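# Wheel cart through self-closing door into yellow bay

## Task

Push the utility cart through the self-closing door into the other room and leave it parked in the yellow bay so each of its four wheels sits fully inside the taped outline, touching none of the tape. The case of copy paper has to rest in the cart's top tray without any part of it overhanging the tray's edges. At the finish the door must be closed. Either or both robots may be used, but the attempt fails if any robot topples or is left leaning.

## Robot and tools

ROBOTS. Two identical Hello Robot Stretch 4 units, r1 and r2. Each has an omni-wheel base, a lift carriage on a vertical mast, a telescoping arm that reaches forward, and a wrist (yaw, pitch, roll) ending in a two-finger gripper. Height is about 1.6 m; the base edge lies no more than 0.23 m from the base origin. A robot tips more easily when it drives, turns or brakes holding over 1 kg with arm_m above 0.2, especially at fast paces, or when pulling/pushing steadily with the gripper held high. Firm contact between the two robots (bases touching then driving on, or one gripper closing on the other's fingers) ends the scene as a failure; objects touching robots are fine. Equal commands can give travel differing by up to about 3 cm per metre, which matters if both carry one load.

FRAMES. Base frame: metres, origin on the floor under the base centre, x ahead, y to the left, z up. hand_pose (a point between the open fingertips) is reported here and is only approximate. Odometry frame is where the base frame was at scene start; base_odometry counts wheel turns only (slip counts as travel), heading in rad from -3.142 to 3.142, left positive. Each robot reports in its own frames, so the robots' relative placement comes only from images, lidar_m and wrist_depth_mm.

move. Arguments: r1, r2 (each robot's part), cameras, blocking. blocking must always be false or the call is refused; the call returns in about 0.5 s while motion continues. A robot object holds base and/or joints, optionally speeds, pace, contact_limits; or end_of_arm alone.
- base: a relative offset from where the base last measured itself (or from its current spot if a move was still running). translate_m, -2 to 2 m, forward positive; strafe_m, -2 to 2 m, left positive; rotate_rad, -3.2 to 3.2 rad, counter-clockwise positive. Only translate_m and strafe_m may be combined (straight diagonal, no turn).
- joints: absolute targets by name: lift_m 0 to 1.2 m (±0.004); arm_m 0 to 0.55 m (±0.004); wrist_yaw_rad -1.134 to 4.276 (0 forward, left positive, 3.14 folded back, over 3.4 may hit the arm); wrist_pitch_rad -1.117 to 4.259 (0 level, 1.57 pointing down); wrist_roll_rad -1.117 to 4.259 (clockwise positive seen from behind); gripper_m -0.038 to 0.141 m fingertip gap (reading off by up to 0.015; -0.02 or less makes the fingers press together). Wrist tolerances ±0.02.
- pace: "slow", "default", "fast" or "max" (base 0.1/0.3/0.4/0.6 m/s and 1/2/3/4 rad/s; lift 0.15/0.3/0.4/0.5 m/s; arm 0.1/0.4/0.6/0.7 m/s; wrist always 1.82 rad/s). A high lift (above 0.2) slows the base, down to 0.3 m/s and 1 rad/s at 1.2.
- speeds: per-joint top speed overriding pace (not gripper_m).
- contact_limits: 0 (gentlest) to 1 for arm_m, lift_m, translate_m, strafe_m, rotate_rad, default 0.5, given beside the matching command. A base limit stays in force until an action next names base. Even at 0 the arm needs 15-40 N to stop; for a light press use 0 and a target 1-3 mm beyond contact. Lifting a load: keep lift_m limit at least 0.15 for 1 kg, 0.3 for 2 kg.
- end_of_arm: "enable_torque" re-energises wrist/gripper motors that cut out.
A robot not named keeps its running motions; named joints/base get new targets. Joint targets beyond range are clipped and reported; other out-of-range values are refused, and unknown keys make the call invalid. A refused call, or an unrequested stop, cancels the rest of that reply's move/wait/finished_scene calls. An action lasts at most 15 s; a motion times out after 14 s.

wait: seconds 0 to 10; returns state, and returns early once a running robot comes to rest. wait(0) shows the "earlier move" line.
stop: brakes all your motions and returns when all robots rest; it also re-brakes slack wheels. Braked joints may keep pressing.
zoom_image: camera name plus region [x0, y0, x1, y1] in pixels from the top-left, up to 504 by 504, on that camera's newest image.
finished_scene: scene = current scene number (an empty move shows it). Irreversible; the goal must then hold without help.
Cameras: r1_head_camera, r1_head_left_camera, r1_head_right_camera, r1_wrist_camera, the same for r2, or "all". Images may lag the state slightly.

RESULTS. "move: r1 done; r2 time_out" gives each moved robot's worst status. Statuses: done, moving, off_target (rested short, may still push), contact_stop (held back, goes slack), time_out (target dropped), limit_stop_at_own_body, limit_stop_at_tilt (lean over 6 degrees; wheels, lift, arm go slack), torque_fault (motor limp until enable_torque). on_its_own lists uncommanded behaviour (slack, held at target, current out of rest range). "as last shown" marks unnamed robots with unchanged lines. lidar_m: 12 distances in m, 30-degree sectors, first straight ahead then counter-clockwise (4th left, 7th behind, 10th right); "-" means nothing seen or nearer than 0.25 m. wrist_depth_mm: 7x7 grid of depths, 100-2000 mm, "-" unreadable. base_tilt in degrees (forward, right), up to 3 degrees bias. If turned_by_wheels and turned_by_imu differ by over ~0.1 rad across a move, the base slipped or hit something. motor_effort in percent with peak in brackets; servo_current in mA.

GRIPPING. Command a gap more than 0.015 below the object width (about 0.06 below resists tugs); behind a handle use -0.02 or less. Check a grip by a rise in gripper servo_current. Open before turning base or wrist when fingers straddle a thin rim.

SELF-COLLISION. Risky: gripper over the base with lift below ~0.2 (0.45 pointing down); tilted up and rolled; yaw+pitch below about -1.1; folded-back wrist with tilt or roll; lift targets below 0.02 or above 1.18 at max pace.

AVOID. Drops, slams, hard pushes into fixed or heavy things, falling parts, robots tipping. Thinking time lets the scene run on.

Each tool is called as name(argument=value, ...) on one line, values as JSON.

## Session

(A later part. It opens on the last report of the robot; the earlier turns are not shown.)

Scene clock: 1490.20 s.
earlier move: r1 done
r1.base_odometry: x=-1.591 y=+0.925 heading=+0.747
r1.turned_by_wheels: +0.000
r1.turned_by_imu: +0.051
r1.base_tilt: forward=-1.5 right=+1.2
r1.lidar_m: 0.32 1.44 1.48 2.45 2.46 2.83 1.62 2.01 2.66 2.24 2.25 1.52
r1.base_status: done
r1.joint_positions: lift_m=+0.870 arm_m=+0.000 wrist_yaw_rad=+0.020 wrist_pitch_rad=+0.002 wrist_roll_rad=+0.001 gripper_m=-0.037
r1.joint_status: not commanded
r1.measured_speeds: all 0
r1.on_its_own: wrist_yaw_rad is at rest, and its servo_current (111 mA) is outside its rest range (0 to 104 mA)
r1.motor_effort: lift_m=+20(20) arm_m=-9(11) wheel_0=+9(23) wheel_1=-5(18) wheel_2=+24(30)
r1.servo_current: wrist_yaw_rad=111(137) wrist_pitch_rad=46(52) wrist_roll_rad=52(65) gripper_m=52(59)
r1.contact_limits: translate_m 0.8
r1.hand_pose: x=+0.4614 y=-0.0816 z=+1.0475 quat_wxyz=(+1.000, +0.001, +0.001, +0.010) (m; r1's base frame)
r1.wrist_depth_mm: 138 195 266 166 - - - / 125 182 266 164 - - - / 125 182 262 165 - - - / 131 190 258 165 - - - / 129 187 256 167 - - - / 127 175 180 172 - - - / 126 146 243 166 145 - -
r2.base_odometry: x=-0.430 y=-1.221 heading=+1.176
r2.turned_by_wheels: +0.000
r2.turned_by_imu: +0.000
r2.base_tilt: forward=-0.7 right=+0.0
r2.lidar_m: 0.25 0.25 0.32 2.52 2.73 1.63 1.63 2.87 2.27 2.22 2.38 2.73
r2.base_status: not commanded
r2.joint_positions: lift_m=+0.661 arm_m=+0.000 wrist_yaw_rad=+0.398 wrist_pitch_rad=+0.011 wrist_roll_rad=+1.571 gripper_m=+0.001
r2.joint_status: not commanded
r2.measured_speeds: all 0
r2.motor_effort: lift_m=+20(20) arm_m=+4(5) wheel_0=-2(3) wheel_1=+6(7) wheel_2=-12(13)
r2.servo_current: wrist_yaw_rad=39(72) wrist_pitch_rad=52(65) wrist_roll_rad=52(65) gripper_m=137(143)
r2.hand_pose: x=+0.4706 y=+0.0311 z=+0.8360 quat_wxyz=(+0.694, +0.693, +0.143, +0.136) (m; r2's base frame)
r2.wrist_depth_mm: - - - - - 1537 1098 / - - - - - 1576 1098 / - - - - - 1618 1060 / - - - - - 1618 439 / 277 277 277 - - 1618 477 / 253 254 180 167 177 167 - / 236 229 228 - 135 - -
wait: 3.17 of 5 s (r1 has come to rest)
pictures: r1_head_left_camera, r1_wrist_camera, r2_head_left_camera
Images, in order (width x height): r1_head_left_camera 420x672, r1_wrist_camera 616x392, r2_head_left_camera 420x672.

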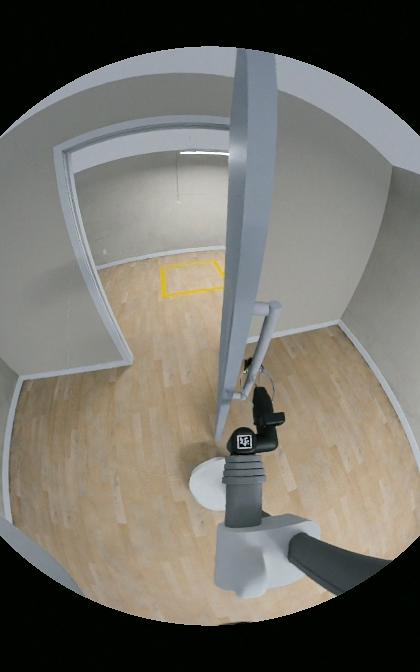

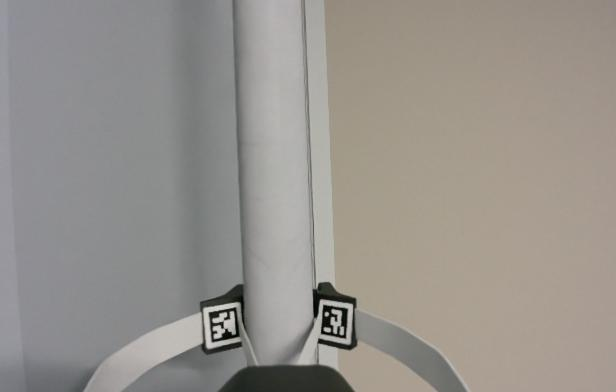

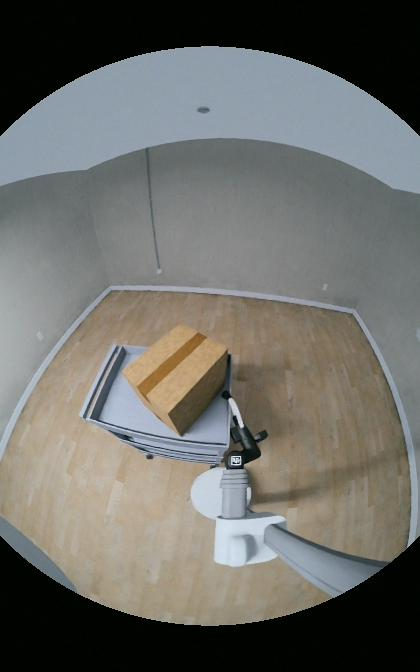

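move(blocking=false, r1={"base":{"rotate_rad":0.35},"pace":"slow","contact_limits":{"rotate_rad":0.7}})

wait(seconds=3)

move(blocking=false, r1={"base":{"translate_m":0.0,"strafe_m":-0.3},"pace":"slow","contact_limits":{"translate_m":0.8}})

wait(seconds=5, cameras=["r1_wrist_camera","r1_head_left_camera"])

Scene clock: 1499.70 s.
move: r1 moving
r1.base_odometry: x=-1.591 y=+0.925 heading=+0.871
r1.turned_by_wheels: +0.124
r1.turned_by_imu: +0.124
r1.base_tilt: forward=-1.6 right=+1.3
r1.lidar_m: 0.32 1.43 1.59 2.46 2.48 3.08 1.63 2.03 2.52 2.24 2.25 1.43
r1.base_status: rotate_rad moving
r1.joint_positions: lift_m=+0.870 arm_m=+0.000 wrist_yaw_rad=+0.015 wrist_pitch_rad=+0.002 wrist_roll_rad=+0.001 gripper_m=-0.037
r1.joint_status: not commanded
r1.measured_speeds: translate_m=+0.000 strafe_m=+0.000 rotate_rad=+0.484 lift_m=+0.000 arm_m=-0.003 wrist_yaw_rad=-0.077 wrist_pitch_rad=+0.000 wrist_roll_rad=+0.000
r1.motor_effort: lift_m=+20(20) arm_m=-8(9) wheel_0=-6(6) wheel_1=-6(8) wheel_2=+3(22)
r1.servo_current: wrist_yaw_rad=91(130) wrist_pitch_rad=39(52) wrist_roll_rad=52(59) gripper_m=59(59)
r1.contact_limits: rotate_rad 0.7
r1.hand_pose: x=+0.4609 y=-0.0830 z=+1.0475 quat_wxyz=(+1.000, +0.001, +0.001, +0.008) (m; r1's base frame)
r1.wrist_depth_mm: 137 183 252 161 - - - / 131 173 251 161 - - - / 125 173 248 162 - - - / 130 172 247 162 - - - / 124 169 244 163 - - - / 123 168 183 164 174 - - / 126 144 221 162 144 - -
r2: as last shown
r2.base_tilt: forward=-0.7 right=+0.1
r2.lidar_m: 0.25 0.25 0.35 2.51 2.74 1.65 1.67 2.87 2.25 2.22 2.41 2.73
r2.motor_effort: lift_m=+20(20) arm_m=+4(4) wheel_0=-2(2) wheel_1=+7(7) wheel_2=-12(13)
r2.servo_current: wrist_yaw_rad=52(59) wrist_pitch_rad=59(65) wrist_roll_rad=46(59) gripper_m=137(143)
r2.wrist_depth_mm: - - - - - 1576 1098 / - - - - - 1576 1118 / - - - - - 1618 1042 / - - - - - 1576 442 / 277 278 277 - - 1618 480 / 253 254 180 167 176 166 - / 236 229 228 - 135 - -
pictures: none

Scene clock: 1500.97 s.
earlier move: r1 done
r1.base_odometry: x=-1.591 y=+0.925 heading=+1.098
r1.turned_by_wheels: +0.227
r1.turned_by_imu: +0.183
r1.base_tilt: forward=-1.5 right=+1.2
r1.lidar_m: 0.35 1.38 1.86 2.44 2.57 3.56 1.61 3.22 2.38 2.28 1.78 0.92
r1.base_status: done
r1.joint_positions: lift_m=+0.870 arm_m=+0.000 wrist_yaw_rad=+0.008 wrist_pitch_rad=+0.002 wrist_roll_rad=+0.001 gripper_m=-0.037
r1.joint_status: not commanded
r1.measured_speeds: all 0
r1.motor_effort: lift_m=+20(20) arm_m=-7(9) wheel_0=-2(10) wheel_1=-4(8) wheel_2=+14(22)
r1.servo_current: wrist_yaw_rad=59(130) wrist_pitch_rad=39(52) wrist_roll_rad=46(65) gripper_m=46(59)
r1.contact_limits: rotate_rad 0.7
r1.hand_pose: x=+0.4603 y=-0.0851 z=+1.0475 quat_wxyz=(+1.000, +0.001, +0.001, +0.004) (m; r1's base frame)
r1.wrist_depth_mm: 153 184 221 164 500 - - / 149 184 229 164 496 1042 - / 156 183 229 167 492 - - / 151 189 228 164 480 - - / 152 181 227 164 480 - - / 150 180 184 167 177 - - / 152 154 215 165 167 - -
r2.base_odometry: x=-0.430 y=-1.221 heading=+1.176
r2.turned_by_wheels: +0.000
r2.turned_by_imu: +0.000
r2.base_tilt: forward=-0.7 right=+0.1
r2.lidar_m: 0.25 0.25 0.34 2.52 2.72 1.66 1.64 2.87 2.26 2.22 2.40 2.70
r2.base_status: not commanded
r2.joint_positions: lift_m=+0.661 arm_m=+0.000 wrist_yaw_rad=+0.398 wrist_pitch_rad=+0.011 wrist_roll_rad=+1.571 gripper_m=+0.001
r2.joint_status: not commanded
r2.measured_speeds: all 0
r2.motor_effort: lift_m=+20(20) arm_m=+4(4) wheel_0=-2(3) wheel_1=+6(7) wheel_2=-12(13)
r2.servo_current: wrist_yaw_rad=52(59) wrist_pitch_rad=65(65) wrist_roll_rad=46(59) gripper_m=137(143)
r2.hand_pose: x=+0.4706 y=+0.0311 z=+0.8360 quat_wxyz=(+0.694, +0.693, +0.143, +0.136) (m; r2's base frame)
r2.wrist_depth_mm: - - - - - 1537 1098 / - - - - - 1576 1118 / - - - - - 1618 1060 / - - - - - 1661 439 / 276 276 278 - - 1618 477 / 253 255 181 166 177 166 - / 236 230 228 - 134 - -
wait: 1.27 of 3 s (r1 has come to rest)
pictures: none

Scene clock: 1501.47 s.
move: r1 moving
r1.base_odometry: x=-1.578 y=+0.919 heading=+1.099
r1.turned_by_wheels: +0.001
r1.turned_by_imu: +0.001
r1.base_tilt: forward=-1.6 right=+1.2
r1.lidar_m: 0.37 1.42 1.89 2.46 2.59 3.59 1.63 3.14 2.35 2.27 1.79 0.95
r1.base_status: translate_m moving; strafe_m moving
r1.joint_positions: lift_m=+0.870 arm_m=+0.000 wrist_yaw_rad=+0.009 wrist_pitch_rad=+0.002 wrist_roll_rad=+0.001 gripper_m=-0.037
r1.joint_status: not commanded
r1.measured_speeds: translate_m=+0.000 strafe_m=-0.056 rotate_rad=-0.001 lift_m=+0.000 arm_m=+0.000 wrist_yaw_rad=+0.000 wrist_pitch_rad=+0.000 wrist_roll_rad=+0.000
r1.motor_effort: lift_m=+20(20) arm_m=-8(8) wheel_0=+8(10) wheel_1=-7(9) wheel_2=+14(14)
r1.servo_current: wrist_yaw_rad=52(72) wrist_pitch_rad=46(52) wrist_roll_rad=52(65) gripper_m=52(59)
r1.contact_limits: translate_m 0.8
r1.hand_pose: x=+0.4604 y=-0.0848 z=+1.0475 quat_wxyz=(+1.000, +0.001, +0.001, +0.005) (m; r1's base frame)
r1.wrist_depth_mm: 155 188 225 166 508 - - / 151 187 226 165 500 1042 - / 160 187 224 173 492 - - / 146 192 223 165 488 - - / 153 185 222 164 484 - - / 149 183 181 169 177 - - / 152 157 226 164 154 - -
r2: as last shown
r2.lidar_m: 0.25 0.25 0.33 2.53 2.71 1.66 1.67 2.86 2.26 2.21 2.38 2.73
r2.motor_effort: lift_m=+20(20) arm_m=+4(4) wheel_0=-2(2) wheel_1=+6(6) wheel_2=-12(13)
r2.servo_current: wrist_yaw_rad=39(59) wrist_pitch_rad=59(65) wrist_roll_rad=59(59) gripper_m=130(143)
r2.wrist_depth_mm: - - - - - 1537 1078 / - - - - - 1618 1118 / - - - - - 1576 1060 / - - - - - 1576 442 / 277 278 278 - - 1661 477 / 253 254 181 167 177 166 - / 236 229 227 - 135 - -
pictures: none

Scene clock: 1505.10 s.
earlier move: r1 done
r1.base_odometry: x=-1.324 y=+0.789 heading=+1.100
r1.turned_by_wheels: +0.000
r1.turned_by_imu: +0.165
r1.base_tilt: forward=-1.6 right=+1.2
r1.lidar_m: 0.31 1.56 2.34 2.67 3.02 1.67 1.97 2.49 2.05 2.03 1.57 1.01
r1.base_status: done
r1.joint_positions: lift_m=+0.870 arm_m=+0.000 wrist_yaw_rad=+0.014 wrist_pitch_rad=+0.002 wrist_roll_rad=+0.001 gripper_m=-0.037
r1.joint_status: not commanded
r1.measured_speeds: all 0
r1.motor_effort: lift_m=+20(20) arm_m=+5(8) wheel_0=+22(33) wheel_1=+3(9) wheel_2=-1(14)
r1.servo_current: wrist_yaw_rad=85(111) wrist_pitch_rad=39(52) wrist_roll_rad=72(72) gripper_m=46(59)
r1.contact_limits: translate_m 0.8
r1.hand_pose: x=+0.4603 y=-0.0833 z=+1.0475 quat_wxyz=(+1.000, +0.001, +0.001, +0.007) (m; r1's base frame)
r1.wrist_depth_mm: 158 184 132 368 492 - - / 154 190 133 368 488 - - / 159 190 134 368 488 - - / 154 190 135 366 488 - - / 154 191 135 368 484 - - / 154 179 136 195 484 - - / 149 169 134 329 144 - -
r2.base_odometry: x=-0.430 y=-1.221 heading=+1.176
r2.turned_by_wheels: +0.000
r2.turned_by_imu: +0.001
r2.base_tilt: forward=-0.7 right=+0.1
r2.lidar_m: 0.25 0.25 0.36 2.52 2.74 1.68 3.28 2.85 2.26 2.23 2.41 2.70
r2.base_status: not commanded
r2.joint_positions: lift_m=+0.661 arm_m=+0.000 wrist_yaw_rad=+0.398 wrist_pitch_rad=+0.011 wrist_roll_rad=+1.571 gripper_m=+0.001
r2.joint_status: not commanded
r2.measured_speeds: all 0
r2.motor_effort: lift_m=+20(20) arm_m=+4(4) wheel_0=-2(3) wheel_1=+6(7) wheel_2=-12(13)
r2.servo_current: wrist_yaw_rad=46(59) wrist_pitch_rad=59(65) wrist_roll_rad=46(59) gripper_m=130(150)
r2.hand_pose: x=+0.4706 y=+0.0311 z=+0.8360 quat_wxyz=(+0.694, +0.693, +0.143, +0.136) (m; r2's base frame)
r2.wrist_depth_mm: - - - - - 1576 1118 / - - - - - 1618 1118 / - - - - - 1618 1060 / - - - - - 1618 442 / 277 277 278 - - 1661 477 / 253 253 181 167 177 166 - / 236 230 228 - 135 - -
wait: 3.63 of 5 s (r1 has come to rest)
pictures: r1_head_left_camera, r1_wrist_camera
Images, in order (width x height): r1_head_left_camera 420x672, r1_wrist_camera 616x392.

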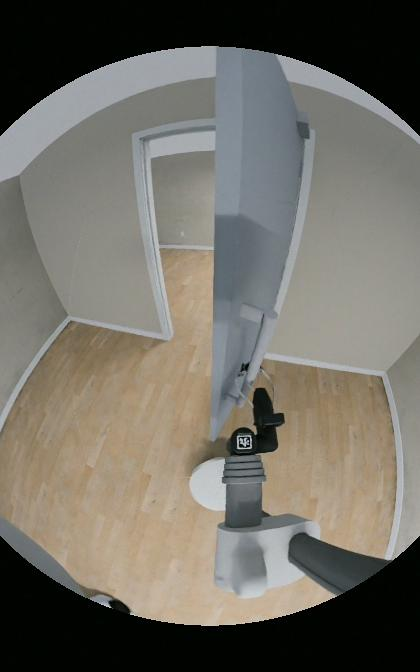

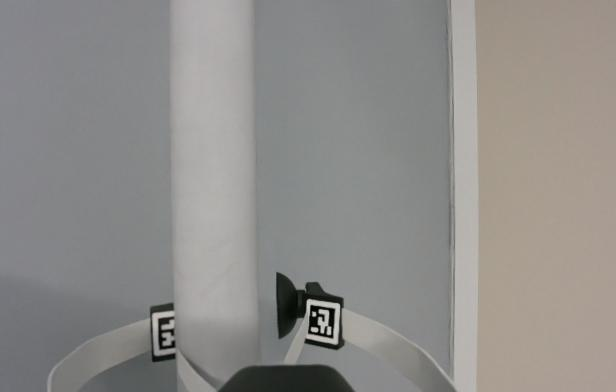

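move(blocking=false, r1={"base":{"translate_m":-0.04,"strafe_m":-0.3},"pace":"slow","contact_limits":{"translate_m":0.8}})

wait(seconds=5, cameras=["r1_wrist_camera","r1_head_left_camera"])

Scene clock: 1514.93 s.
move: r1 moving
r1.base_odometry: x=-1.313 y=+0.781 heading=+1.102
r1.turned_by_wheels: +0.002
r1.turned_by_imu: +0.002
r1.base_tilt: forward=-1.7 right=+1.2
r1.lidar_m: 0.33 1.55 2.34 2.71 3.02 1.66 2.00 2.45 2.03 2.02 1.58 1.05
r1.base_status: translate_m moving; strafe_m moving
r1.joint_positions: lift_m=+0.870 arm_m=+0.000 wrist_yaw_rad=+0.014 wrist_pitch_rad=+0.002 wrist_roll_rad=+0.001 gripper_m=-0.037
r1.joint_status: not commanded
r1.measured_speeds: translate_m=-0.007 strafe_m=-0.051 rotate_rad=-0.001 lift_m=+0.000 arm_m=+0.000 wrist_yaw_rad=+0.000 wrist_pitch_rad=+0.000 wrist_roll_rad=+0.000
r1.motor_effort: lift_m=+20(20) arm_m=+6(6) wheel_0=+27(27) wheel_1=+1(2) wheel_2=+4(5)
r1.servo_current: wrist_yaw_rad=78(91) wrist_pitch_rad=46(46) wrist_roll_rad=65(65) gripper_m=52(52)
r1.contact_limits: translate_m 0.8
r1.hand_pose: x=+0.4603 y=-0.0833 z=+1.0475 quat_wxyz=(+1.000, +0.001, +0.001, +0.007) (m; r1's base frame)
r1.wrist_depth_mm: 160 186 133 375 508 991 - / 156 187 133 377 504 - - / 160 187 133 375 496 - - / 156 187 137 353 496 - - / 156 187 133 353 500 - - / 156 180 132 195 496 - - / 146 163 133 314 144 - -
r2: as last shown
r2.lidar_m: 0.25 0.25 0.34 2.52 2.76 1.68 3.24 2.86 2.26 2.21 2.37 2.70
r2.motor_effort: lift_m=+20(20) arm_m=+4(4) wheel_0=-2(2) wheel_1=+7(7) wheel_2=-12(13)
r2.servo_current: wrist_yaw_rad=46(52) wrist_pitch_rad=52(59) wrist_roll_rad=46(59) gripper_m=137(137)
r2.wrist_depth_mm: - - - - - 1537 1098 / - - - - - 1576 1118 / - - - - - 1618 1078 / - - - - - 1618 439 / 276 277 277 - - 1576 477 / 252 254 181 167 176 165 - / 236 230 227 - 135 - -
pictures: none

Scene clock: 1518.67 s.
earlier move: r1 done
r1.base_odometry: x=-1.075 y=+0.617 heading=+1.102
r1.turned_by_wheels: +0.000
r1.turned_by_imu: +0.221
r1.base_tilt: forward=-1.6 right=+1.2
r1.lidar_m: 0.34 1.70 2.94 3.00 1.74 1.72 2.94 1.95 1.78 1.82 1.41 0.90
r1.base_status: done
r1.joint_positions: lift_m=+0.870 arm_m=+0.000 wrist_yaw_rad=+0.015 wrist_pitch_rad=+0.002 wrist_roll_rad=+0.001 gripper_m=-0.037
r1.joint_status: not commanded
r1.measured_speeds: all 0
r1.motor_effort: lift_m=+20(20) arm_m=+6(6) wheel_0=+21(34) wheel_1=+3(6) wheel_2=+2(11)
r1.servo_current: wrist_yaw_rad=85(111) wrist_pitch_rad=39(46) wrist_roll_rad=52(72) gripper_m=39(59)
r1.contact_limits: translate_m 0.8
r1.hand_pose: x=+0.4604 y=-0.0831 z=+1.0475 quat_wxyz=(+1.000, +0.001, +0.001, +0.008) (m; r1's base frame)
r1.wrist_depth_mm: 160 185 132 347 477 - - / 156 185 133 330 480 976 - / 160 185 134 347 480 - - / 156 185 135 330 477 - - / 156 190 134 345 480 - - / 156 179 134 195 477 - - / 155 169 134 312 144 - -
r2.base_odometry: x=-0.430 y=-1.221 heading=+1.176
r2.turned_by_wheels: +0.000
r2.turned_by_imu: +0.001
r2.base_tilt: forward=-0.7 right=+0.1
r2.lidar_m: 0.25 0.25 0.34 2.52 2.74 1.77 3.26 2.84 2.26 2.22 2.39 2.73
r2.base_status: not commanded
r2.joint_positions: lift_m=+0.661 arm_m=+0.000 wrist_yaw_rad=+0.398 wrist_pitch_rad=+0.011 wrist_roll_rad=+1.571 gripper_m=+0.001
r2.joint_status: not commanded
r2.measured_speeds: all 0
r2.motor_effort: lift_m=+20(20) arm_m=+4(4) wheel_0=-2(3) wheel_1=+7(7) wheel_2=-12(13)
r2.servo_current: wrist_yaw_rad=46(65) wrist_pitch_rad=59(65) wrist_roll_rad=46(59) gripper_m=130(143)
r2.hand_pose: x=+0.4706 y=+0.0311 z=+0.8360 quat_wxyz=(+0.694, +0.693, +0.143, +0.136) (m; r2's base frame)
r2.wrist_depth_mm: - - - - - 1537 1098 / - - - - - 1576 1118 / - - - - - 1576 1060 / - - - - - 1618 442 / 277 277 278 - - 1661 480 / 253 253 180 166 177 166 - / 236 229 226 - 134 - -
wait: 3.73 of 5 s (r1 has come to rest)
pictures: r1_head_left_camera, r1_wrist_camera
Images, in order (width x height): r1_head_left_camera 420x672, r1_wrist_camera 616x392.

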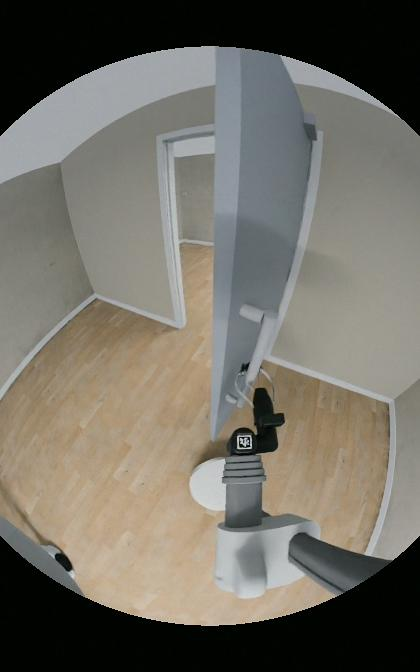

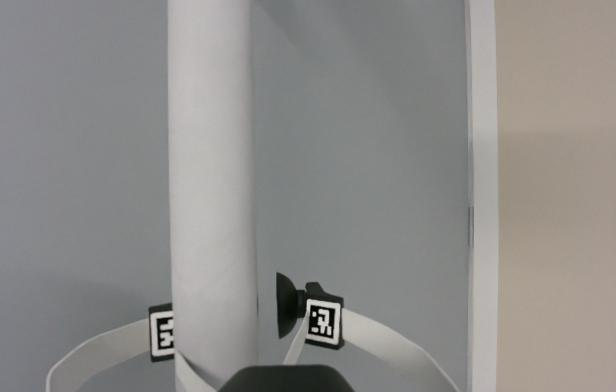

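move(blocking=false, r1={"base":{"translate_m":-0.05,"strafe_m":-0.2},"pace":"slow","contact_limits":{"translate_m":0.7}})

wait(seconds=4, cameras=["r1_wrist_camera","r1_head_left_camera","r1_head_right_camera","r2_head_left_camera","r2_head_right_camera"])

Scene clock: 1524.90 s.
move: r1 moving
r1.base_odometry: x=-1.065 y=+0.609 heading=+1.104
r1.turned_by_wheels: +0.002
r1.turned_by_imu: +0.003
r1.base_tilt: forward=-1.6 right=+1.2
r1.lidar_m: 0.32 1.71 2.95 3.03 1.75 1.73 2.90 1.92 1.77 1.80 1.40 0.90
r1.base_status: translate_m moving; strafe_m moving
r1.joint_positions: lift_m=+0.870 arm_m=+0.000 wrist_yaw_rad=+0.015 wrist_pitch_rad=+0.002 wrist_roll_rad=+0.001 gripper_m=-0.037
r1.joint_status: not commanded
r1.measured_speeds: translate_m=-0.013 strafe_m=-0.049 rotate_rad=+0.000 lift_m=+0.000 arm_m=+0.000 wrist_yaw_rad=+0.000 wrist_pitch_rad=+0.000 wrist_roll_rad=+0.000
r1.motor_effort: lift_m=+20(20) arm_m=+6(6) wheel_0=+25(27) wheel_1=-2(3) wheel_2=+5(6)
r1.servo_current: wrist_yaw_rad=72(104) wrist_pitch_rad=39(52) wrist_roll_rad=46(52) gripper_m=46(52)
r1.contact_limits: translate_m 0.7
r1.hand_pose: x=+0.4604 y=-0.0831 z=+1.0475 quat_wxyz=(+1.000, +0.001, +0.001, +0.008) (m; r1's base frame)
r1.wrist_depth_mm: 160 185 132 351 488 - - / 157 186 133 330 452 - - / 161 186 133 351 480 - - / 157 186 136 332 480 - - / 157 186 134 353 484 - - / 156 180 133 195 449 - - / 148 166 134 301 144 - -
r2: as last shown
r2.base_tilt: forward=-0.7 right=+0.0
r2.lidar_m: 0.26 0.25 0.33 2.52 2.73 1.77 3.29 2.84 2.26 2.23 2.36 2.70
r2.motor_effort: lift_m=+20(20) arm_m=+4(4) wheel_0=-3(3) wheel_1=+6(7) wheel_2=-12(13)
r2.servo_current: wrist_yaw_rad=52(52) wrist_pitch_rad=59(65) wrist_roll_rad=46(59) gripper_m=130(137)
r2.wrist_depth_mm: - - - - - 1576 1098 / - - - - - 1576 1118 / - - - - - 1576 1078 / - - - - - 1618 442 / 277 277 278 - - 1618 480 / 253 253 181 167 177 166 - / 236 229 228 - 134 - -
pictures: none

Scene clock: 1527.70 s.
earlier move: r1 done
r1.base_odometry: x=-0.919 y=+0.483 heading=+1.103
r1.turned_by_wheels: -0.001
r1.turned_by_imu: +0.082
r1.base_tilt: forward=-1.6 right=+1.2
r1.lidar_m: 0.33 1.79 3.11 3.23 1.80 1.98 2.36 1.68 1.60 1.66 1.34 1.11
r1.base_status: done
r1.joint_positions: lift_m=+0.870 arm_m=+0.000 wrist_yaw_rad=+0.015 wrist_pitch_rad=+0.002 wrist_roll_rad=+0.001 gripper_m=-0.037
r1.joint_status: not commanded
r1.measured_speeds: all 0
r1.motor_effort: lift_m=+20(20) arm_m=+6(6) wheel_0=+19(31) wheel_1=+2(7) wheel_2=+1(6)
r1.servo_current: wrist_yaw_rad=91(111) wrist_pitch_rad=39(52) wrist_roll_rad=59(72) gripper_m=46(59)
r1.contact_limits: translate_m 0.7
r1.hand_pose: x=+0.4604 y=-0.0831 z=+1.0475 quat_wxyz=(+1.000, +0.001, +0.001, +0.008) (m; r1's base frame)
r1.wrist_depth_mm: 155 189 134 382 525 - - / 151 189 134 382 530 - - / 156 190 136 384 - - - / 156 190 135 382 525 - - / 152 189 135 379 477 - - / 151 177 135 195 - - - / 147 164 135 336 143 - -
r2.base_odometry: x=-0.430 y=-1.221 heading=+1.176
r2.turned_by_wheels: +0.000
r2.turned_by_imu: +0.000
r2.base_tilt: forward=-0.7 right=+0.1
r2.lidar_m: 0.25 0.25 0.34 2.53 2.74 1.84 3.28 2.85 2.24 2.23 2.36 2.74
r2.base_status: not commanded
r2.joint_positions: lift_m=+0.661 arm_m=+0.000 wrist_yaw_rad=+0.398 wrist_pitch_rad=+0.011 wrist_roll_rad=+1.571 gripper_m=+0.001
r2.joint_status: not commanded
r2.measured_speeds: all 0
r2.motor_effort: lift_m=+20(20) arm_m=+4(4) wheel_0=-2(3) wheel_1=+6(7) wheel_2=-12(13)
r2.servo_current: wrist_yaw_rad=46(59) wrist_pitch_rad=59(65) wrist_roll_rad=52(59) gripper_m=137(143)
r2.hand_pose: x=+0.4706 y=+0.0311 z=+0.8360 quat_wxyz=(+0.694, +0.693, +0.143, +0.136) (m; r2's base frame)
r2.wrist_depth_mm: - - - - - 1576 1098 / - - - - - 1576 1138 / - - - - - 1618 1078 / - - - - - 1618 442 / 277 278 278 - - 1618 477 / 253 252 180 167 177 166 - / 236 229 228 - 134 - -
wait: 2.80 of 4 s (r1 has come to rest)
pictures: r1_head_left_camera, r1_head_right_camera, r1_wrist_camera, r2_head_left_camera, r2_head_right_camera
Images, in order (width x height): r1_head_left_camera 420x672, r1_head_right_camera 420x672, r1_wrist_camera 616x392, r2_head_left_camera 420x672, r2_head_right_camera 420x672.

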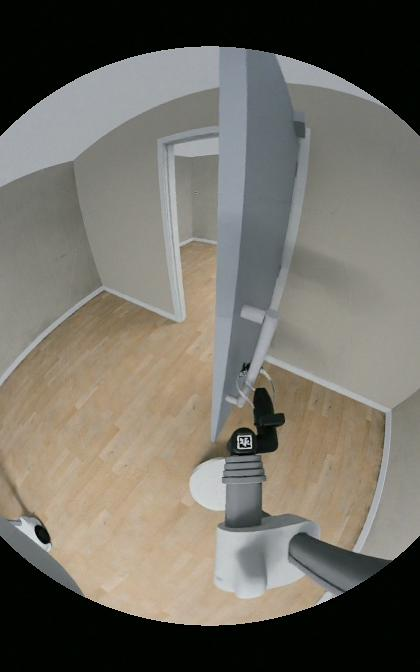

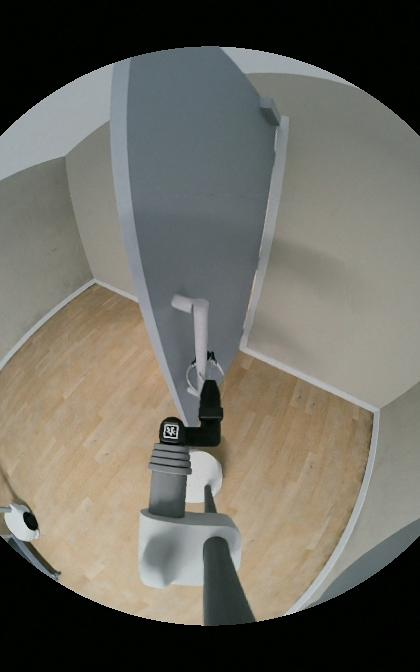

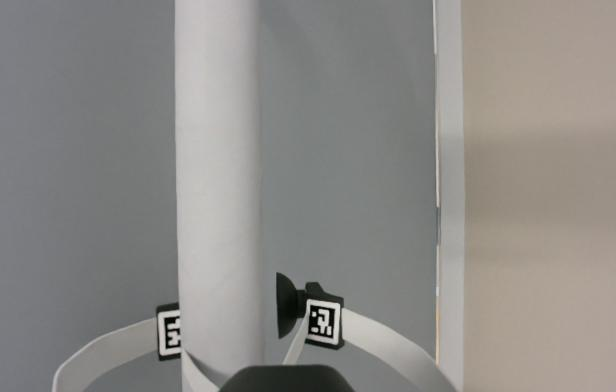

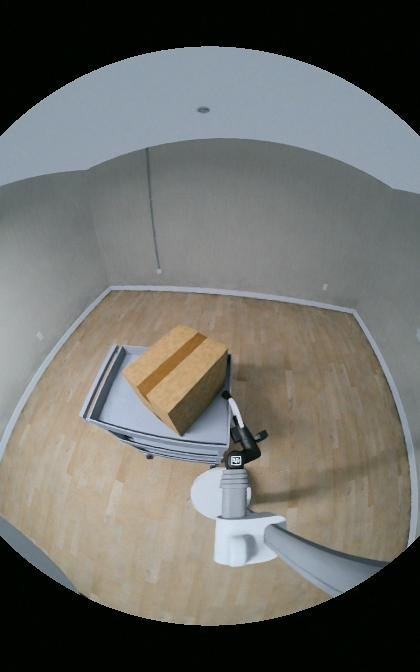

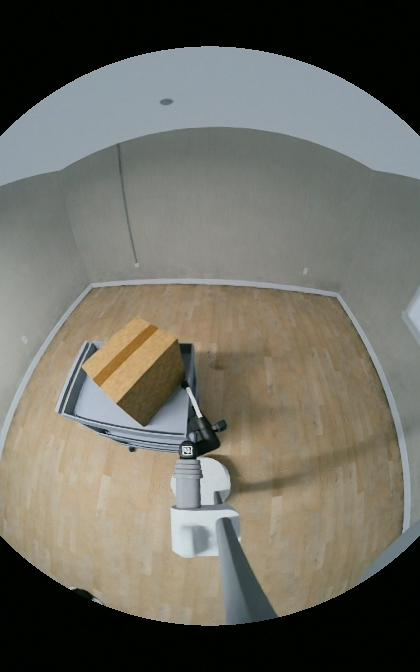

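move(blocking=false, r2={"base":{"translate_m":-1.1},"joints":{"wrist_yaw_rad":-0.7},"speeds":{"wrist_yaw_rad":0.1},"pace":"slow"})

wait(seconds=6, cameras=["r2_head_left_camera","r2_wrist_camera"])

wait(seconds=6, cameras=["r2_head_left_camera","r2_wrist_camera"])

Scene clock: 1545.13 s.
move: r2 moving
r1: as last shown
r1.turned_by_wheels: +0.000
r1.turned_by_imu: -0.001
r1.lidar_m: 0.31 1.83 3.12 3.23 1.82 2.01 2.37 1.69 1.60 1.65 1.33 1.11
r1.motor_effort: lift_m=+20(20) arm_m=+5(6) wheel_0=+20(20) wheel_1=+2(3) wheel_2=+1(1)
r1.servo_current: wrist_yaw_rad=85(104) wrist_pitch_rad=46(46) wrist_roll_rad=52(65) gripper_m=52(52)
r1.contact_limits: translate_m 0.7
r1.wrist_depth_mm: 155 189 134 379 525 - - / 151 189 134 382 525 - - / 156 190 136 379 480 - - / 157 189 135 382 525 - - / 152 189 135 382 477 - - / 151 177 135 195 - - - / 146 164 135 336 144 - -
r2.base_odometry: x=-0.435 y=-1.232 heading=+1.176
r2.turned_by_wheels: +0.000
r2.turned_by_imu: +0.001
r2.base_tilt: forward=-0.7 right=+0.1
r2.lidar_m: 0.27 0.26 0.34 2.53 2.75 1.84 3.24 2.90 2.25 2.23 2.36 2.72
r2.base_status: translate_m moving
r2.joint_positions: lift_m=+0.661 arm_m=+0.000 wrist_yaw_rad=+0.366 wrist_pitch_rad=+0.011 wrist_roll_rad=+1.571 gripper_m=+0.001
r2.joint_status: wrist_yaw_rad moving
r2.measured_speeds: translate_m=-0.050 strafe_m=+0.000 rotate_rad=+0.000 lift_m=+0.000 arm_m=+0.000 wrist_yaw_rad=-0.072 wrist_pitch_rad=+0.000 wrist_roll_rad=+0.000
r2.motor_effort: lift_m=+20(20) arm_m=+4(4) wheel_0=-8(11) wheel_1=-6(7) wheel_2=+11(12)
r2.servo_current: wrist_yaw_rad=91(91) wrist_pitch_rad=65(65) wrist_roll_rad=52(59) gripper_m=137(137)
r2.hand_pose: x=+0.4714 y=+0.0217 z=+0.8360 quat_wxyz=(+0.696, +0.695, +0.133, +0.125) (m; r2's base frame)
r2.wrist_depth_mm: - - - - - 1576 1098 / - - - - - 1576 1098 / - - - - - 1576 1060 / - - - - - 1576 442 / 276 277 277 - - 1618 473 / 253 252 181 167 175 166 - / 236 231 228 - 135 - -
pictures: none

Scene clock: 1551.13 s.
earlier move: r2 moving
r1.base_odometry: x=-0.919 y=+0.483 heading=+1.103
r1.turned_by_wheels: +0.000
r1.turned_by_imu: +0.000
r1.base_tilt: forward=-1.6 right=+1.2
r1.lidar_m: 0.33 1.81 3.11 3.21 1.35 4.50 2.39 1.69 1.60 1.65 1.35 1.11
r1.base_status: not commanded
r1.joint_positions: lift_m=+0.870 arm_m=+0.000 wrist_yaw_rad=+0.015 wrist_pitch_rad=+0.002 wrist_roll_rad=+0.001 gripper_m=-0.037
r1.joint_status: not commanded
r1.measured_speeds: all 0
r1.motor_effort: lift_m=+20(20) arm_m=+6(6) wheel_0=+19(20) wheel_1=+2(3) wheel_2=+1(1)
r1.servo_current: wrist_yaw_rad=78(111) wrist_pitch_rad=39(52) wrist_roll_rad=39(72) gripper_m=39(59)
r1.contact_limits: translate_m 0.7
r1.hand_pose: x=+0.4604 y=-0.0831 z=+1.0475 quat_wxyz=(+1.000, +0.001, +0.001, +0.008) (m; r1's base frame)
r1.wrist_depth_mm: 156 189 134 387 530 - - / 151 190 134 384 521 - - / 156 190 136 382 480 - - / 156 190 135 379 521 - - / 152 189 135 384 477 - - / 151 177 135 195 - - - / 146 164 135 336 144 - -
r2.base_odometry: x=-0.661 y=-1.774 heading=+1.176
r2.turned_by_wheels: +0.000
r2.turned_by_imu: +0.000
r2.base_tilt: forward=-0.6 right=+0.1
r2.lidar_m: 0.39 3.33 2.64 2.58 1.41 1.39 2.58 2.78 2.18 2.16 0.47 0.38
r2.base_status: translate_m moving
r2.joint_positions: lift_m=+0.661 arm_m=+0.000 wrist_yaw_rad=-0.243 wrist_pitch_rad=+0.011 wrist_roll_rad=+1.571 gripper_m=+0.001
r2.joint_status: wrist_yaw_rad moving
r2.measured_speeds: translate_m=-0.101 strafe_m=+0.001 rotate_rad=+0.000 lift_m=+0.000 arm_m=+0.000 wrist_yaw_rad=-0.107 wrist_pitch_rad=+0.000 wrist_roll_rad=+0.000
r2.motor_effort: lift_m=+20(20) arm_m=+4(4) wheel_0=-12(12) wheel_1=-5(9) wheel_2=+8(14)
r2.servo_current: wrist_yaw_rad=98(117) wrist_pitch_rad=59(65) wrist_roll_rad=39(59) gripper_m=137(150)
r2.hand_pose: x=+0.4297 y=-0.1544 z=+0.8360 quat_wxyz=(+0.702, +0.702, -0.082, -0.090) (m; r2's base frame)
r2.wrist_depth_mm: - - 184 185 - 1576 433 / 301 296 183 184 - 1708 - / 218 219 183 183 - - - / 235 235 229 183 - - - / 256 258 182 183 185 - - / 285 276 182 182 183 163 - / 320 317 315 - - 1756 -
wait: 6.00 s; no rest
pictures: r2_head_left_camera, r2_wrist_camera
Images, in order (width x height): r2_head_left_camera 420x672, r2_wrist_camera 616x392.

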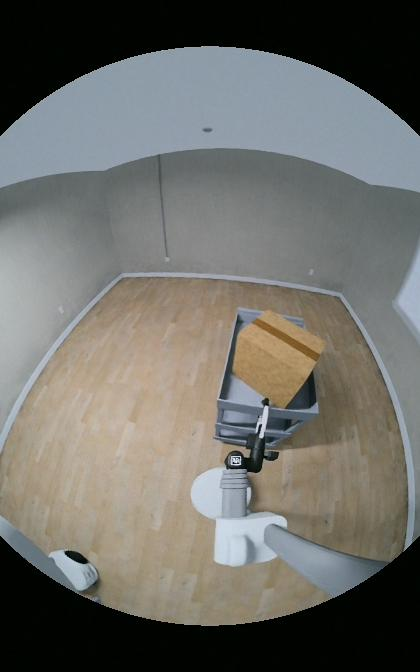

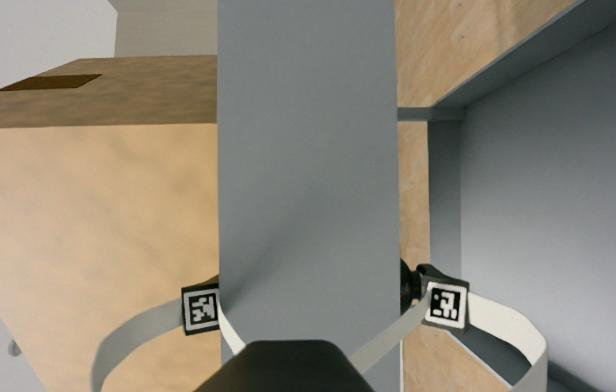

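Scene clock: 1556.93 s.
earlier move: r2 done
r1.base_odometry: x=-0.919 y=+0.483 heading=+1.103
r1.turned_by_wheels: +0.000
r1.turned_by_imu: +0.000
r1.base_tilt: forward=-1.6 right=+1.2
r1.lidar_m: 0.33 1.82 3.12 1.06 1.15 4.48 2.37 1.69 1.59 1.65 1.34 1.12
r1.base_status: not commanded
r1.joint_positions: lift_m=+0.870 arm_m=+0.000 wrist_yaw_rad=+0.015 wrist_pitch_rad=+0.002 wrist_roll_rad=+0.001 gripper_m=-0.037
r1.joint_status: not commanded
r1.measured_speeds: all 0
r1.motor_effort: lift_m=+20(20) arm_m=+6(6) wheel_0=+19(21) wheel_1=+3(3) wheel_2=+1(1)
r1.servo_current: wrist_yaw_rad=85(111) wrist_pitch_rad=39(52) wrist_roll_rad=52(72) gripper_m=46(59)
r1.contact_limits: translate_m 0.7
r1.hand_pose: x=+0.4604 y=-0.0831 z=+1.0475 quat_wxyz=(+1.000, +0.001, +0.001, +0.008) (m; r1's base frame)
r1.wrist_depth_mm: 156 189 134 384 530 - - / 151 189 134 382 525 - - / 156 190 136 384 480 - - / 156 190 135 382 525 - - / 153 190 135 384 480 - - / 152 176 135 195 - - - / 146 163 136 338 144 - -
r2.base_odometry: x=-0.854 y=-2.236 heading=+1.175
r2.turned_by_wheels: +0.000
r2.turned_by_imu: -0.001
r2.base_tilt: forward=-0.7 right=+0.0
r2.lidar_m: 0.39 3.40 2.70 2.65 1.07 1.30 2.07 2.19 2.13 2.09 0.37 0.35
r2.base_status: done
r2.joint_positions: lift_m=+0.661 arm_m=+0.000 wrist_yaw_rad=-0.701 wrist_pitch_rad=+0.011 wrist_roll_rad=+1.571 gripper_m=+0.001
r2.joint_status: all done
r2.measured_speeds: all 0
r2.motor_effort: lift_m=+20(20) arm_m=+4(4) wheel_0=-8(13) wheel_1=-5(9) wheel_2=+4(14)
r2.servo_current: wrist_yaw_rad=46(117) wrist_pitch_rad=65(65) wrist_roll_rad=46(59) gripper_m=130(150)
r2.hand_pose: x=+0.3348 y=-0.2529 z=+0.8360 quat_wxyz=(+0.663, +0.665, -0.239, -0.246) (m; r2's base frame)
r2.wrist_depth_mm: - - 178 179 - 1537 445 / 277 273 180 180 - 1708 - / 214 213 179 181 181 - - / 231 235 227 181 - - - / 257 260 181 182 182 - - / 287 278 181 183 183 163 - / 330 322 324 - - 1756 -
wait: 5.80 of 6 s (r2 has come to rest)
pictures: r2_head_left_camera, r2_wrist_camera
Images, in order (width x height): r2_head_left_camera 420x672, r2_wrist_camera 616x392.

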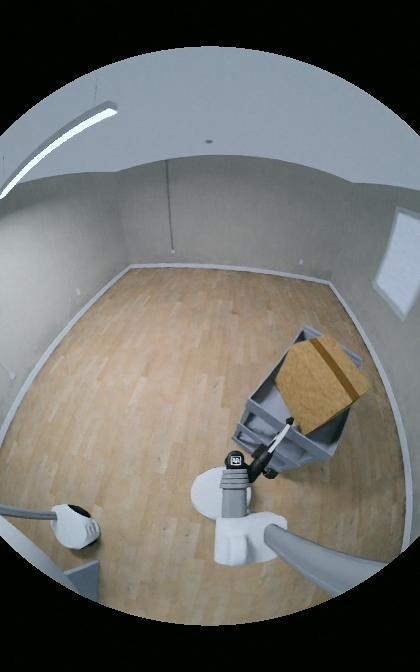

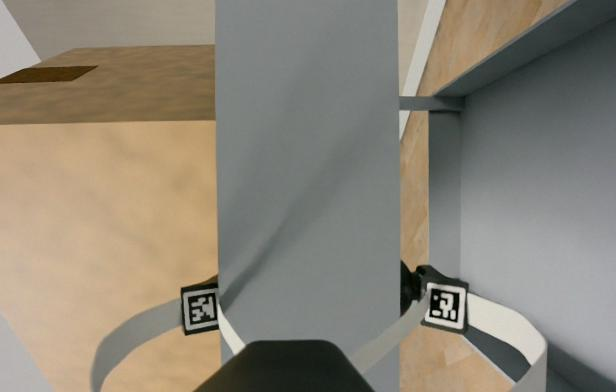

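move(blocking=false, r2={"base":{"translate_m":0.5,"strafe_m":0.5},"joints":{"wrist_yaw_rad":0.0},"speeds":{"wrist_yaw_rad":0.1},"pace":"slow"})

wait(seconds=9, cameras=["r2_head_left_camera","r2_wrist_camera","r1_head_left_camera"])

Scene clock: 1566.60 s.
move: r2 moving
r1: as last shown
r1.lidar_m: 0.33 1.82 3.13 1.04 1.11 4.50 2.36 1.70 1.60 1.63 1.34 1.12
r1.motor_effort: lift_m=+20(20) arm_m=+6(6) wheel_0=+20(20) wheel_1=+3(3) wheel_2=+1(1)
r1.servo_current: wrist_yaw_rad=104(104) wrist_pitch_rad=39(46) wrist_roll_rad=39(59) gripper_m=52(52)
r1.contact_limits: translate_m 0.7
r1.wrist_depth_mm: 156 189 134 384 525 - - / 151 189 134 384 525 - - / 156 190 136 382 - - - / 156 189 135 384 521 - - / 151 190 135 377 477 - - / 152 177 135 195 - - - / 146 163 135 338 143 - -
r2.base_odometry: x=-0.859 y=-2.224 heading=+1.174
r2.turned_by_wheels: -0.001
r2.turned_by_imu: -0.001
r2.base_tilt: forward=-0.7 right=+0.1
r2.lidar_m: 0.44 3.41 2.66 2.64 1.07 1.34 2.07 2.23 2.14 2.11 0.36 0.36
r2.base_status: translate_m moving; strafe_m moving
r2.joint_positions: lift_m=+0.661 arm_m=+0.000 wrist_yaw_rad=-0.681 wrist_pitch_rad=+0.011 wrist_roll_rad=+1.571 gripper_m=+0.001
r2.joint_status: wrist_yaw_rad moving
r2.measured_speeds: translate_m=+0.036 strafe_m=+0.035 rotate_rad=+0.001 lift_m=+0.000 arm_m=+0.000 wrist_yaw_rad=+0.108 wrist_pitch_rad=+0.000 wrist_roll_rad=+0.000
r2.motor_effort: lift_m=+20(20) arm_m=+4(5) wheel_0=-11(12) wheel_1=+7(8) wheel_2=-12(13)
r2.servo_current: wrist_yaw_rad=215(254) wrist_pitch_rad=52(65) wrist_roll_rad=52(52) gripper_m=143(143)
r2.hand_pose: x=+0.3398 y=-0.2495 z=+0.8360 quat_wxyz=(+0.665, +0.668, -0.233, -0.240) (m; r2's base frame)
r2.wrist_depth_mm: - - 175 175 - 1576 439 / 260 257 176 177 177 - - / 210 211 206 178 179 - - / 232 234 225 179 - - - / 258 260 180 180 182 - - / 290 286 181 182 182 163 - / 340 330 329 - - 1708 -
pictures: none

Scene clock: 1574.43 s.
earlier move: r2 done
r1.base_odometry: x=-0.919 y=+0.483 heading=+1.103
r1.turned_by_wheels: +0.000
r1.turned_by_imu: +0.000
r1.base_tilt: forward=-1.6 right=+1.2
r1.lidar_m: 0.35 1.82 3.12 3.21 1.04 1.11 2.38 1.69 1.60 1.66 1.34 1.11
r1.base_status: not commanded
r1.joint_positions: lift_m=+0.870 arm_m=+0.000 wrist_yaw_rad=+0.015 wrist_pitch_rad=+0.002 wrist_roll_rad=+0.001 gripper_m=-0.037
r1.joint_status: not commanded
r1.measured_speeds: all 0
r1.motor_effort: lift_m=+20(20) arm_m=+5(6) wheel_0=+19(20) wheel_1=+2(3) wheel_2=+1(1)
r1.servo_current: wrist_yaw_rad=78(111) wrist_pitch_rad=39(52) wrist_roll_rad=39(72) gripper_m=52(59)
r1.contact_limits: translate_m 0.7
r1.hand_pose: x=+0.4604 y=-0.0831 z=+1.0475 quat_wxyz=(+1.000, +0.001, +0.001, +0.008) (m; r1's base frame)
r1.wrist_depth_mm: 155 189 134 382 525 - - / 151 189 134 384 525 - - / 156 190 136 384 - - - / 156 190 135 379 525 - - / 152 190 135 379 473 - - / 151 177 135 195 - - - / 146 163 135 336 144 - -
r2.base_odometry: x=-1.122 y=-1.582 heading=+1.175
r2.turned_by_wheels: +0.001
r2.turned_by_imu: -0.001
r2.base_tilt: forward=-0.7 right=+0.0
r2.lidar_m: 0.40 2.71 2.15 2.09 2.27 1.07 1.80 2.68 2.69 2.66 0.32 0.27
r2.base_status: done
r2.joint_positions: lift_m=+0.661 arm_m=+0.000 wrist_yaw_rad=-0.002 wrist_pitch_rad=+0.011 wrist_roll_rad=+1.570 gripper_m=+0.001
r2.joint_status: all done
r2.measured_speeds: all 0
r2.motor_effort: lift_m=+20(20) arm_m=+4(5) wheel_0=-3(13) wheel_1=+6(8) wheel_2=-8(18)
r2.servo_current: wrist_yaw_rad=39(871) wrist_pitch_rad=65(65) wrist_roll_rad=33(65) gripper_m=130(150)
r2.hand_pose: x=+0.4591 y=-0.0880 z=+0.8360 quat_wxyz=(+0.707, +0.707, +0.003, -0.004) (m; r2's base frame)
r2.wrist_depth_mm: - - - - - - - / 118 - - - - - - / 140 145 - - - - - / 257 264 - 103 - - 473 / - - 120 117 122 1397 436 / - - 156 158 163 167 1205 / - - - - 141 327 -
wait: 7.83 of 9 s (r2 has come to rest)
pictures: r1_head_left_camera, r2_head_left_camera, r2_wrist_camera
Images, in order (width x height): r1_head_left_camera 420x672, r2_head_left_camera 420x672, r2_wrist_camera 616x392.

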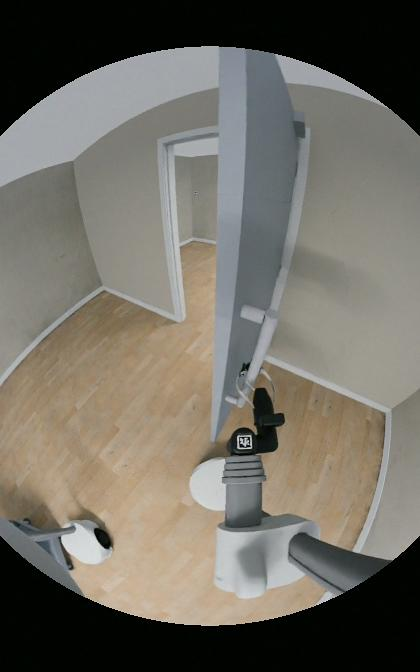

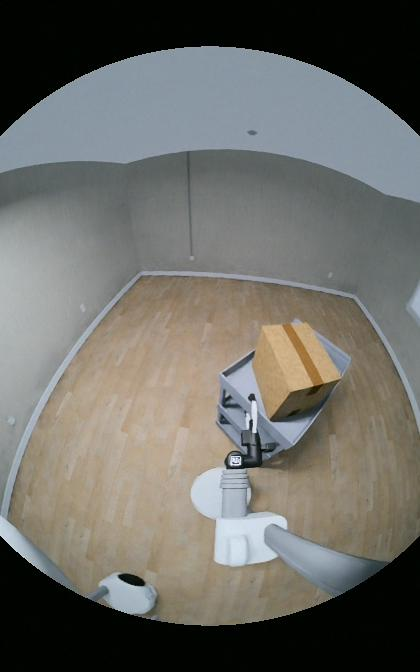

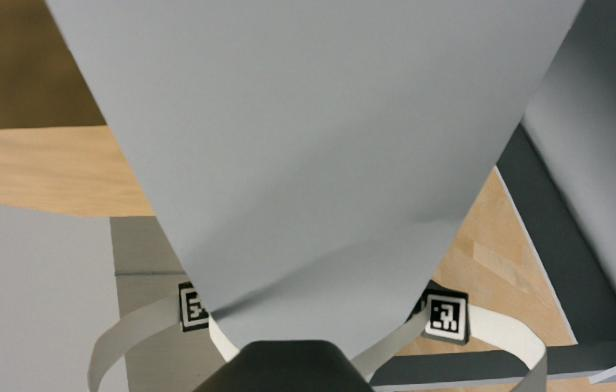

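move(blocking=false, r2={"base":{"translate_m":-0.7,"strafe_m":-0.25},"joints":{"wrist_yaw_rad":0.5},"speeds":{"wrist_yaw_rad":0.06},"pace":"slow"})

wait(seconds=9.5, cameras=["r2_head_left_camera","r2_wrist_camera","r1_head_left_camera"])

Scene clock: 1583.17 s.
move: r2 moving
r1: as last shown
r1.lidar_m: 0.32 1.78 3.11 3.23 1.02 1.14 2.36 1.69 1.59 1.62 1.34 1.11
r1.motor_effort: lift_m=+20(20) arm_m=+6(6) wheel_0=+19(20) wheel_1=+2(3) wheel_2=+1(1)
r1.servo_current: wrist_yaw_rad=78(104) wrist_pitch_rad=46(46) wrist_roll_rad=33(65) gripper_m=46(59)
r1.contact_limits: translate_m 0.7
r1.wrist_depth_mm: 156 189 134 384 530 - - / 151 190 134 384 521 - - / 157 190 136 384 - - - / 156 190 135 384 525 - - / 152 189 135 379 477 - - / 152 177 135 195 - - - / 146 163 135 338 144 - -
r2.base_odometry: x=-1.122 y=-1.594 heading=+1.175
r2.turned_by_wheels: +0.000
r2.turned_by_imu: +0.000
r2.base_tilt: forward=-0.6 right=+0.0
r2.lidar_m: 0.41 2.71 2.15 2.10 2.29 1.05 1.82 2.68 2.70 2.65 0.34 0.30
r2.base_status: translate_m moving; strafe_m moving
r2.joint_positions: lift_m=+0.661 arm_m=+0.000 wrist_yaw_rad=+0.022 wrist_pitch_rad=+0.011 wrist_roll_rad=+1.570 gripper_m=+0.001
r2.joint_status: wrist_yaw_rad moving
r2.measured_speeds: translate_m=-0.049 strafe_m=-0.018 rotate_rad=-0.001 lift_m=+0.000 arm_m=+0.000 wrist_yaw_rad=+0.052 wrist_pitch_rad=+0.000 wrist_roll_rad=+0.000
r2.motor_effort: lift_m=+20(20) arm_m=+4(4) wheel_0=-10(10) wheel_1=-8(10) wheel_2=+11(12)
r2.servo_current: wrist_yaw_rad=130(130) wrist_pitch_rad=59(65) wrist_roll_rad=46(52) gripper_m=137(143)
r2.hand_pose: x=+0.4611 y=-0.0810 z=+0.8360 quat_wxyz=(+0.707, +0.707, +0.012, +0.004) (m; r2's base frame)
r2.wrist_depth_mm: 120 - - - - - - / 118 - - - - - - / 143 148 - - - - - / 264 272 - 104 - - 473 / - - 121 122 124 1430 442 / - - 167 161 173 167 1205 / - - - - 320 325 -
pictures: none

Scene clock: 1591.33 s.
earlier move: r2 done
r1.base_odometry: x=-0.919 y=+0.483 heading=+1.103
r1.turned_by_wheels: +0.000
r1.turned_by_imu: -0.001
r1.base_tilt: forward=-1.6 right=+1.3
r1.lidar_m: 0.32 1.82 3.12 0.74 0.87 0.96 2.39 1.69 1.60 1.65 1.34 1.14
r1.base_status: not commanded
r1.joint_positions: lift_m=+0.870 arm_m=+0.000 wrist_yaw_rad=+0.015 wrist_pitch_rad=+0.002 wrist_roll_rad=+0.001 gripper_m=-0.037
r1.joint_status: not commanded
r1.measured_speeds: all 0
r1.motor_effort: lift_m=+20(20) arm_m=+5(6) wheel_0=+19(20) wheel_1=+3(3) wheel_2=+1(1)
r1.servo_current: wrist_yaw_rad=85(104) wrist_pitch_rad=39(52) wrist_roll_rad=65(72) gripper_m=46(59)
r1.contact_limits: translate_m 0.7
r1.hand_pose: x=+0.4604 y=-0.0831 z=+1.0475 quat_wxyz=(+1.000, +0.001, +0.001, +0.008) (m; r1's base frame)
r1.wrist_depth_mm: 156 189 134 384 530 - - / 151 189 134 384 525 - - / 157 190 136 382 477 - - / 156 190 135 382 521 - - / 152 190 135 379 473 - - / 152 177 135 195 - - - / 147 163 136 338 144 - -
r2.base_odometry: x=-1.161 y=-2.324 heading=+1.175
r2.turned_by_wheels: +0.000
r2.turned_by_imu: +0.002
r2.base_tilt: forward=-0.6 right=+0.1
r2.lidar_m: 0.37 0.28 0.67 0.90 0.76 0.99 1.87 1.94 2.38 2.31 2.51 3.75
r2.base_status: done
r2.joint_positions: lift_m=+0.661 arm_m=+0.000 wrist_yaw_rad=+0.498 wrist_pitch_rad=+0.011 wrist_roll_rad=+1.571 gripper_m=+0.001
r2.joint_status: all done
r2.measured_speeds: all 0
r2.motor_effort: lift_m=+20(20) arm_m=+4(5) wheel_0=-4(13) wheel_1=-5(11) wheel_2=+7(13)
r2.servo_current: wrist_yaw_rad=46(130) wrist_pitch_rad=59(72) wrist_roll_rad=46(59) gripper_m=137(143)
r2.hand_pose: x=+0.4660 y=+0.0610 z=+0.8360 quat_wxyz=(+0.686, +0.684, +0.178, +0.171) (m; r2's base frame)
r2.wrist_depth_mm: - - - - - 1537 - / - - - - - 1576 424 / - - - - - 1537 - / 255 255 257 - - - - / 256 258 259 - - - - / 258 259 181 179 176 162 - / 262 265 264 - - 683 -
wait: 8.17 of 9.5 s (r2 has come to rest)
pictures: r1_head_left_camera, r2_head_left_camera, r2_wrist_camera
Images, in order (width x height): r1_head_left_camera 420x672, r2_head_left_camera 420x672, r2_wrist_camera 616x392.

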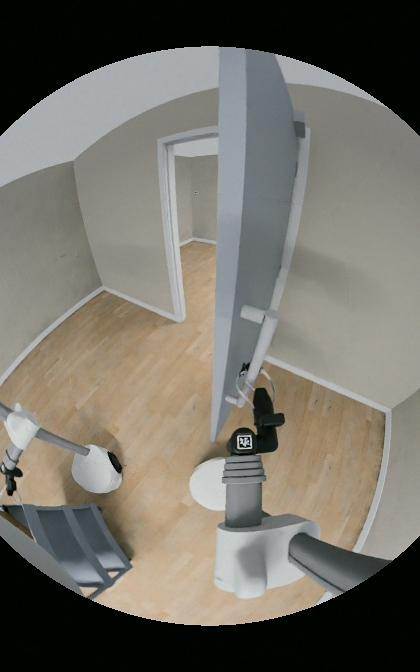

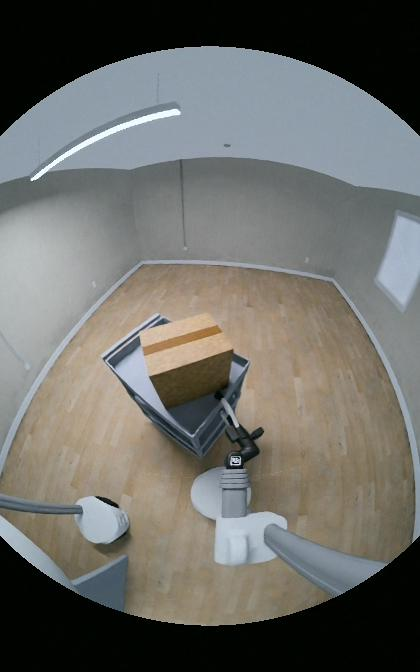

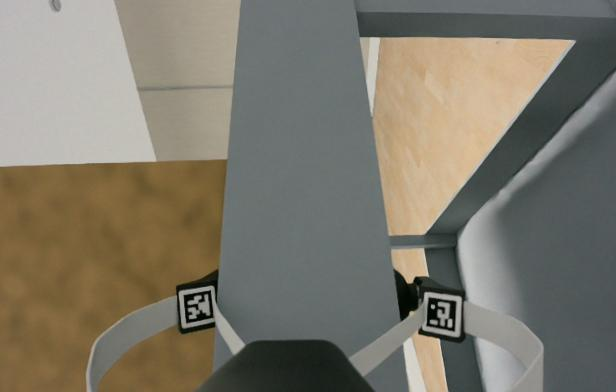

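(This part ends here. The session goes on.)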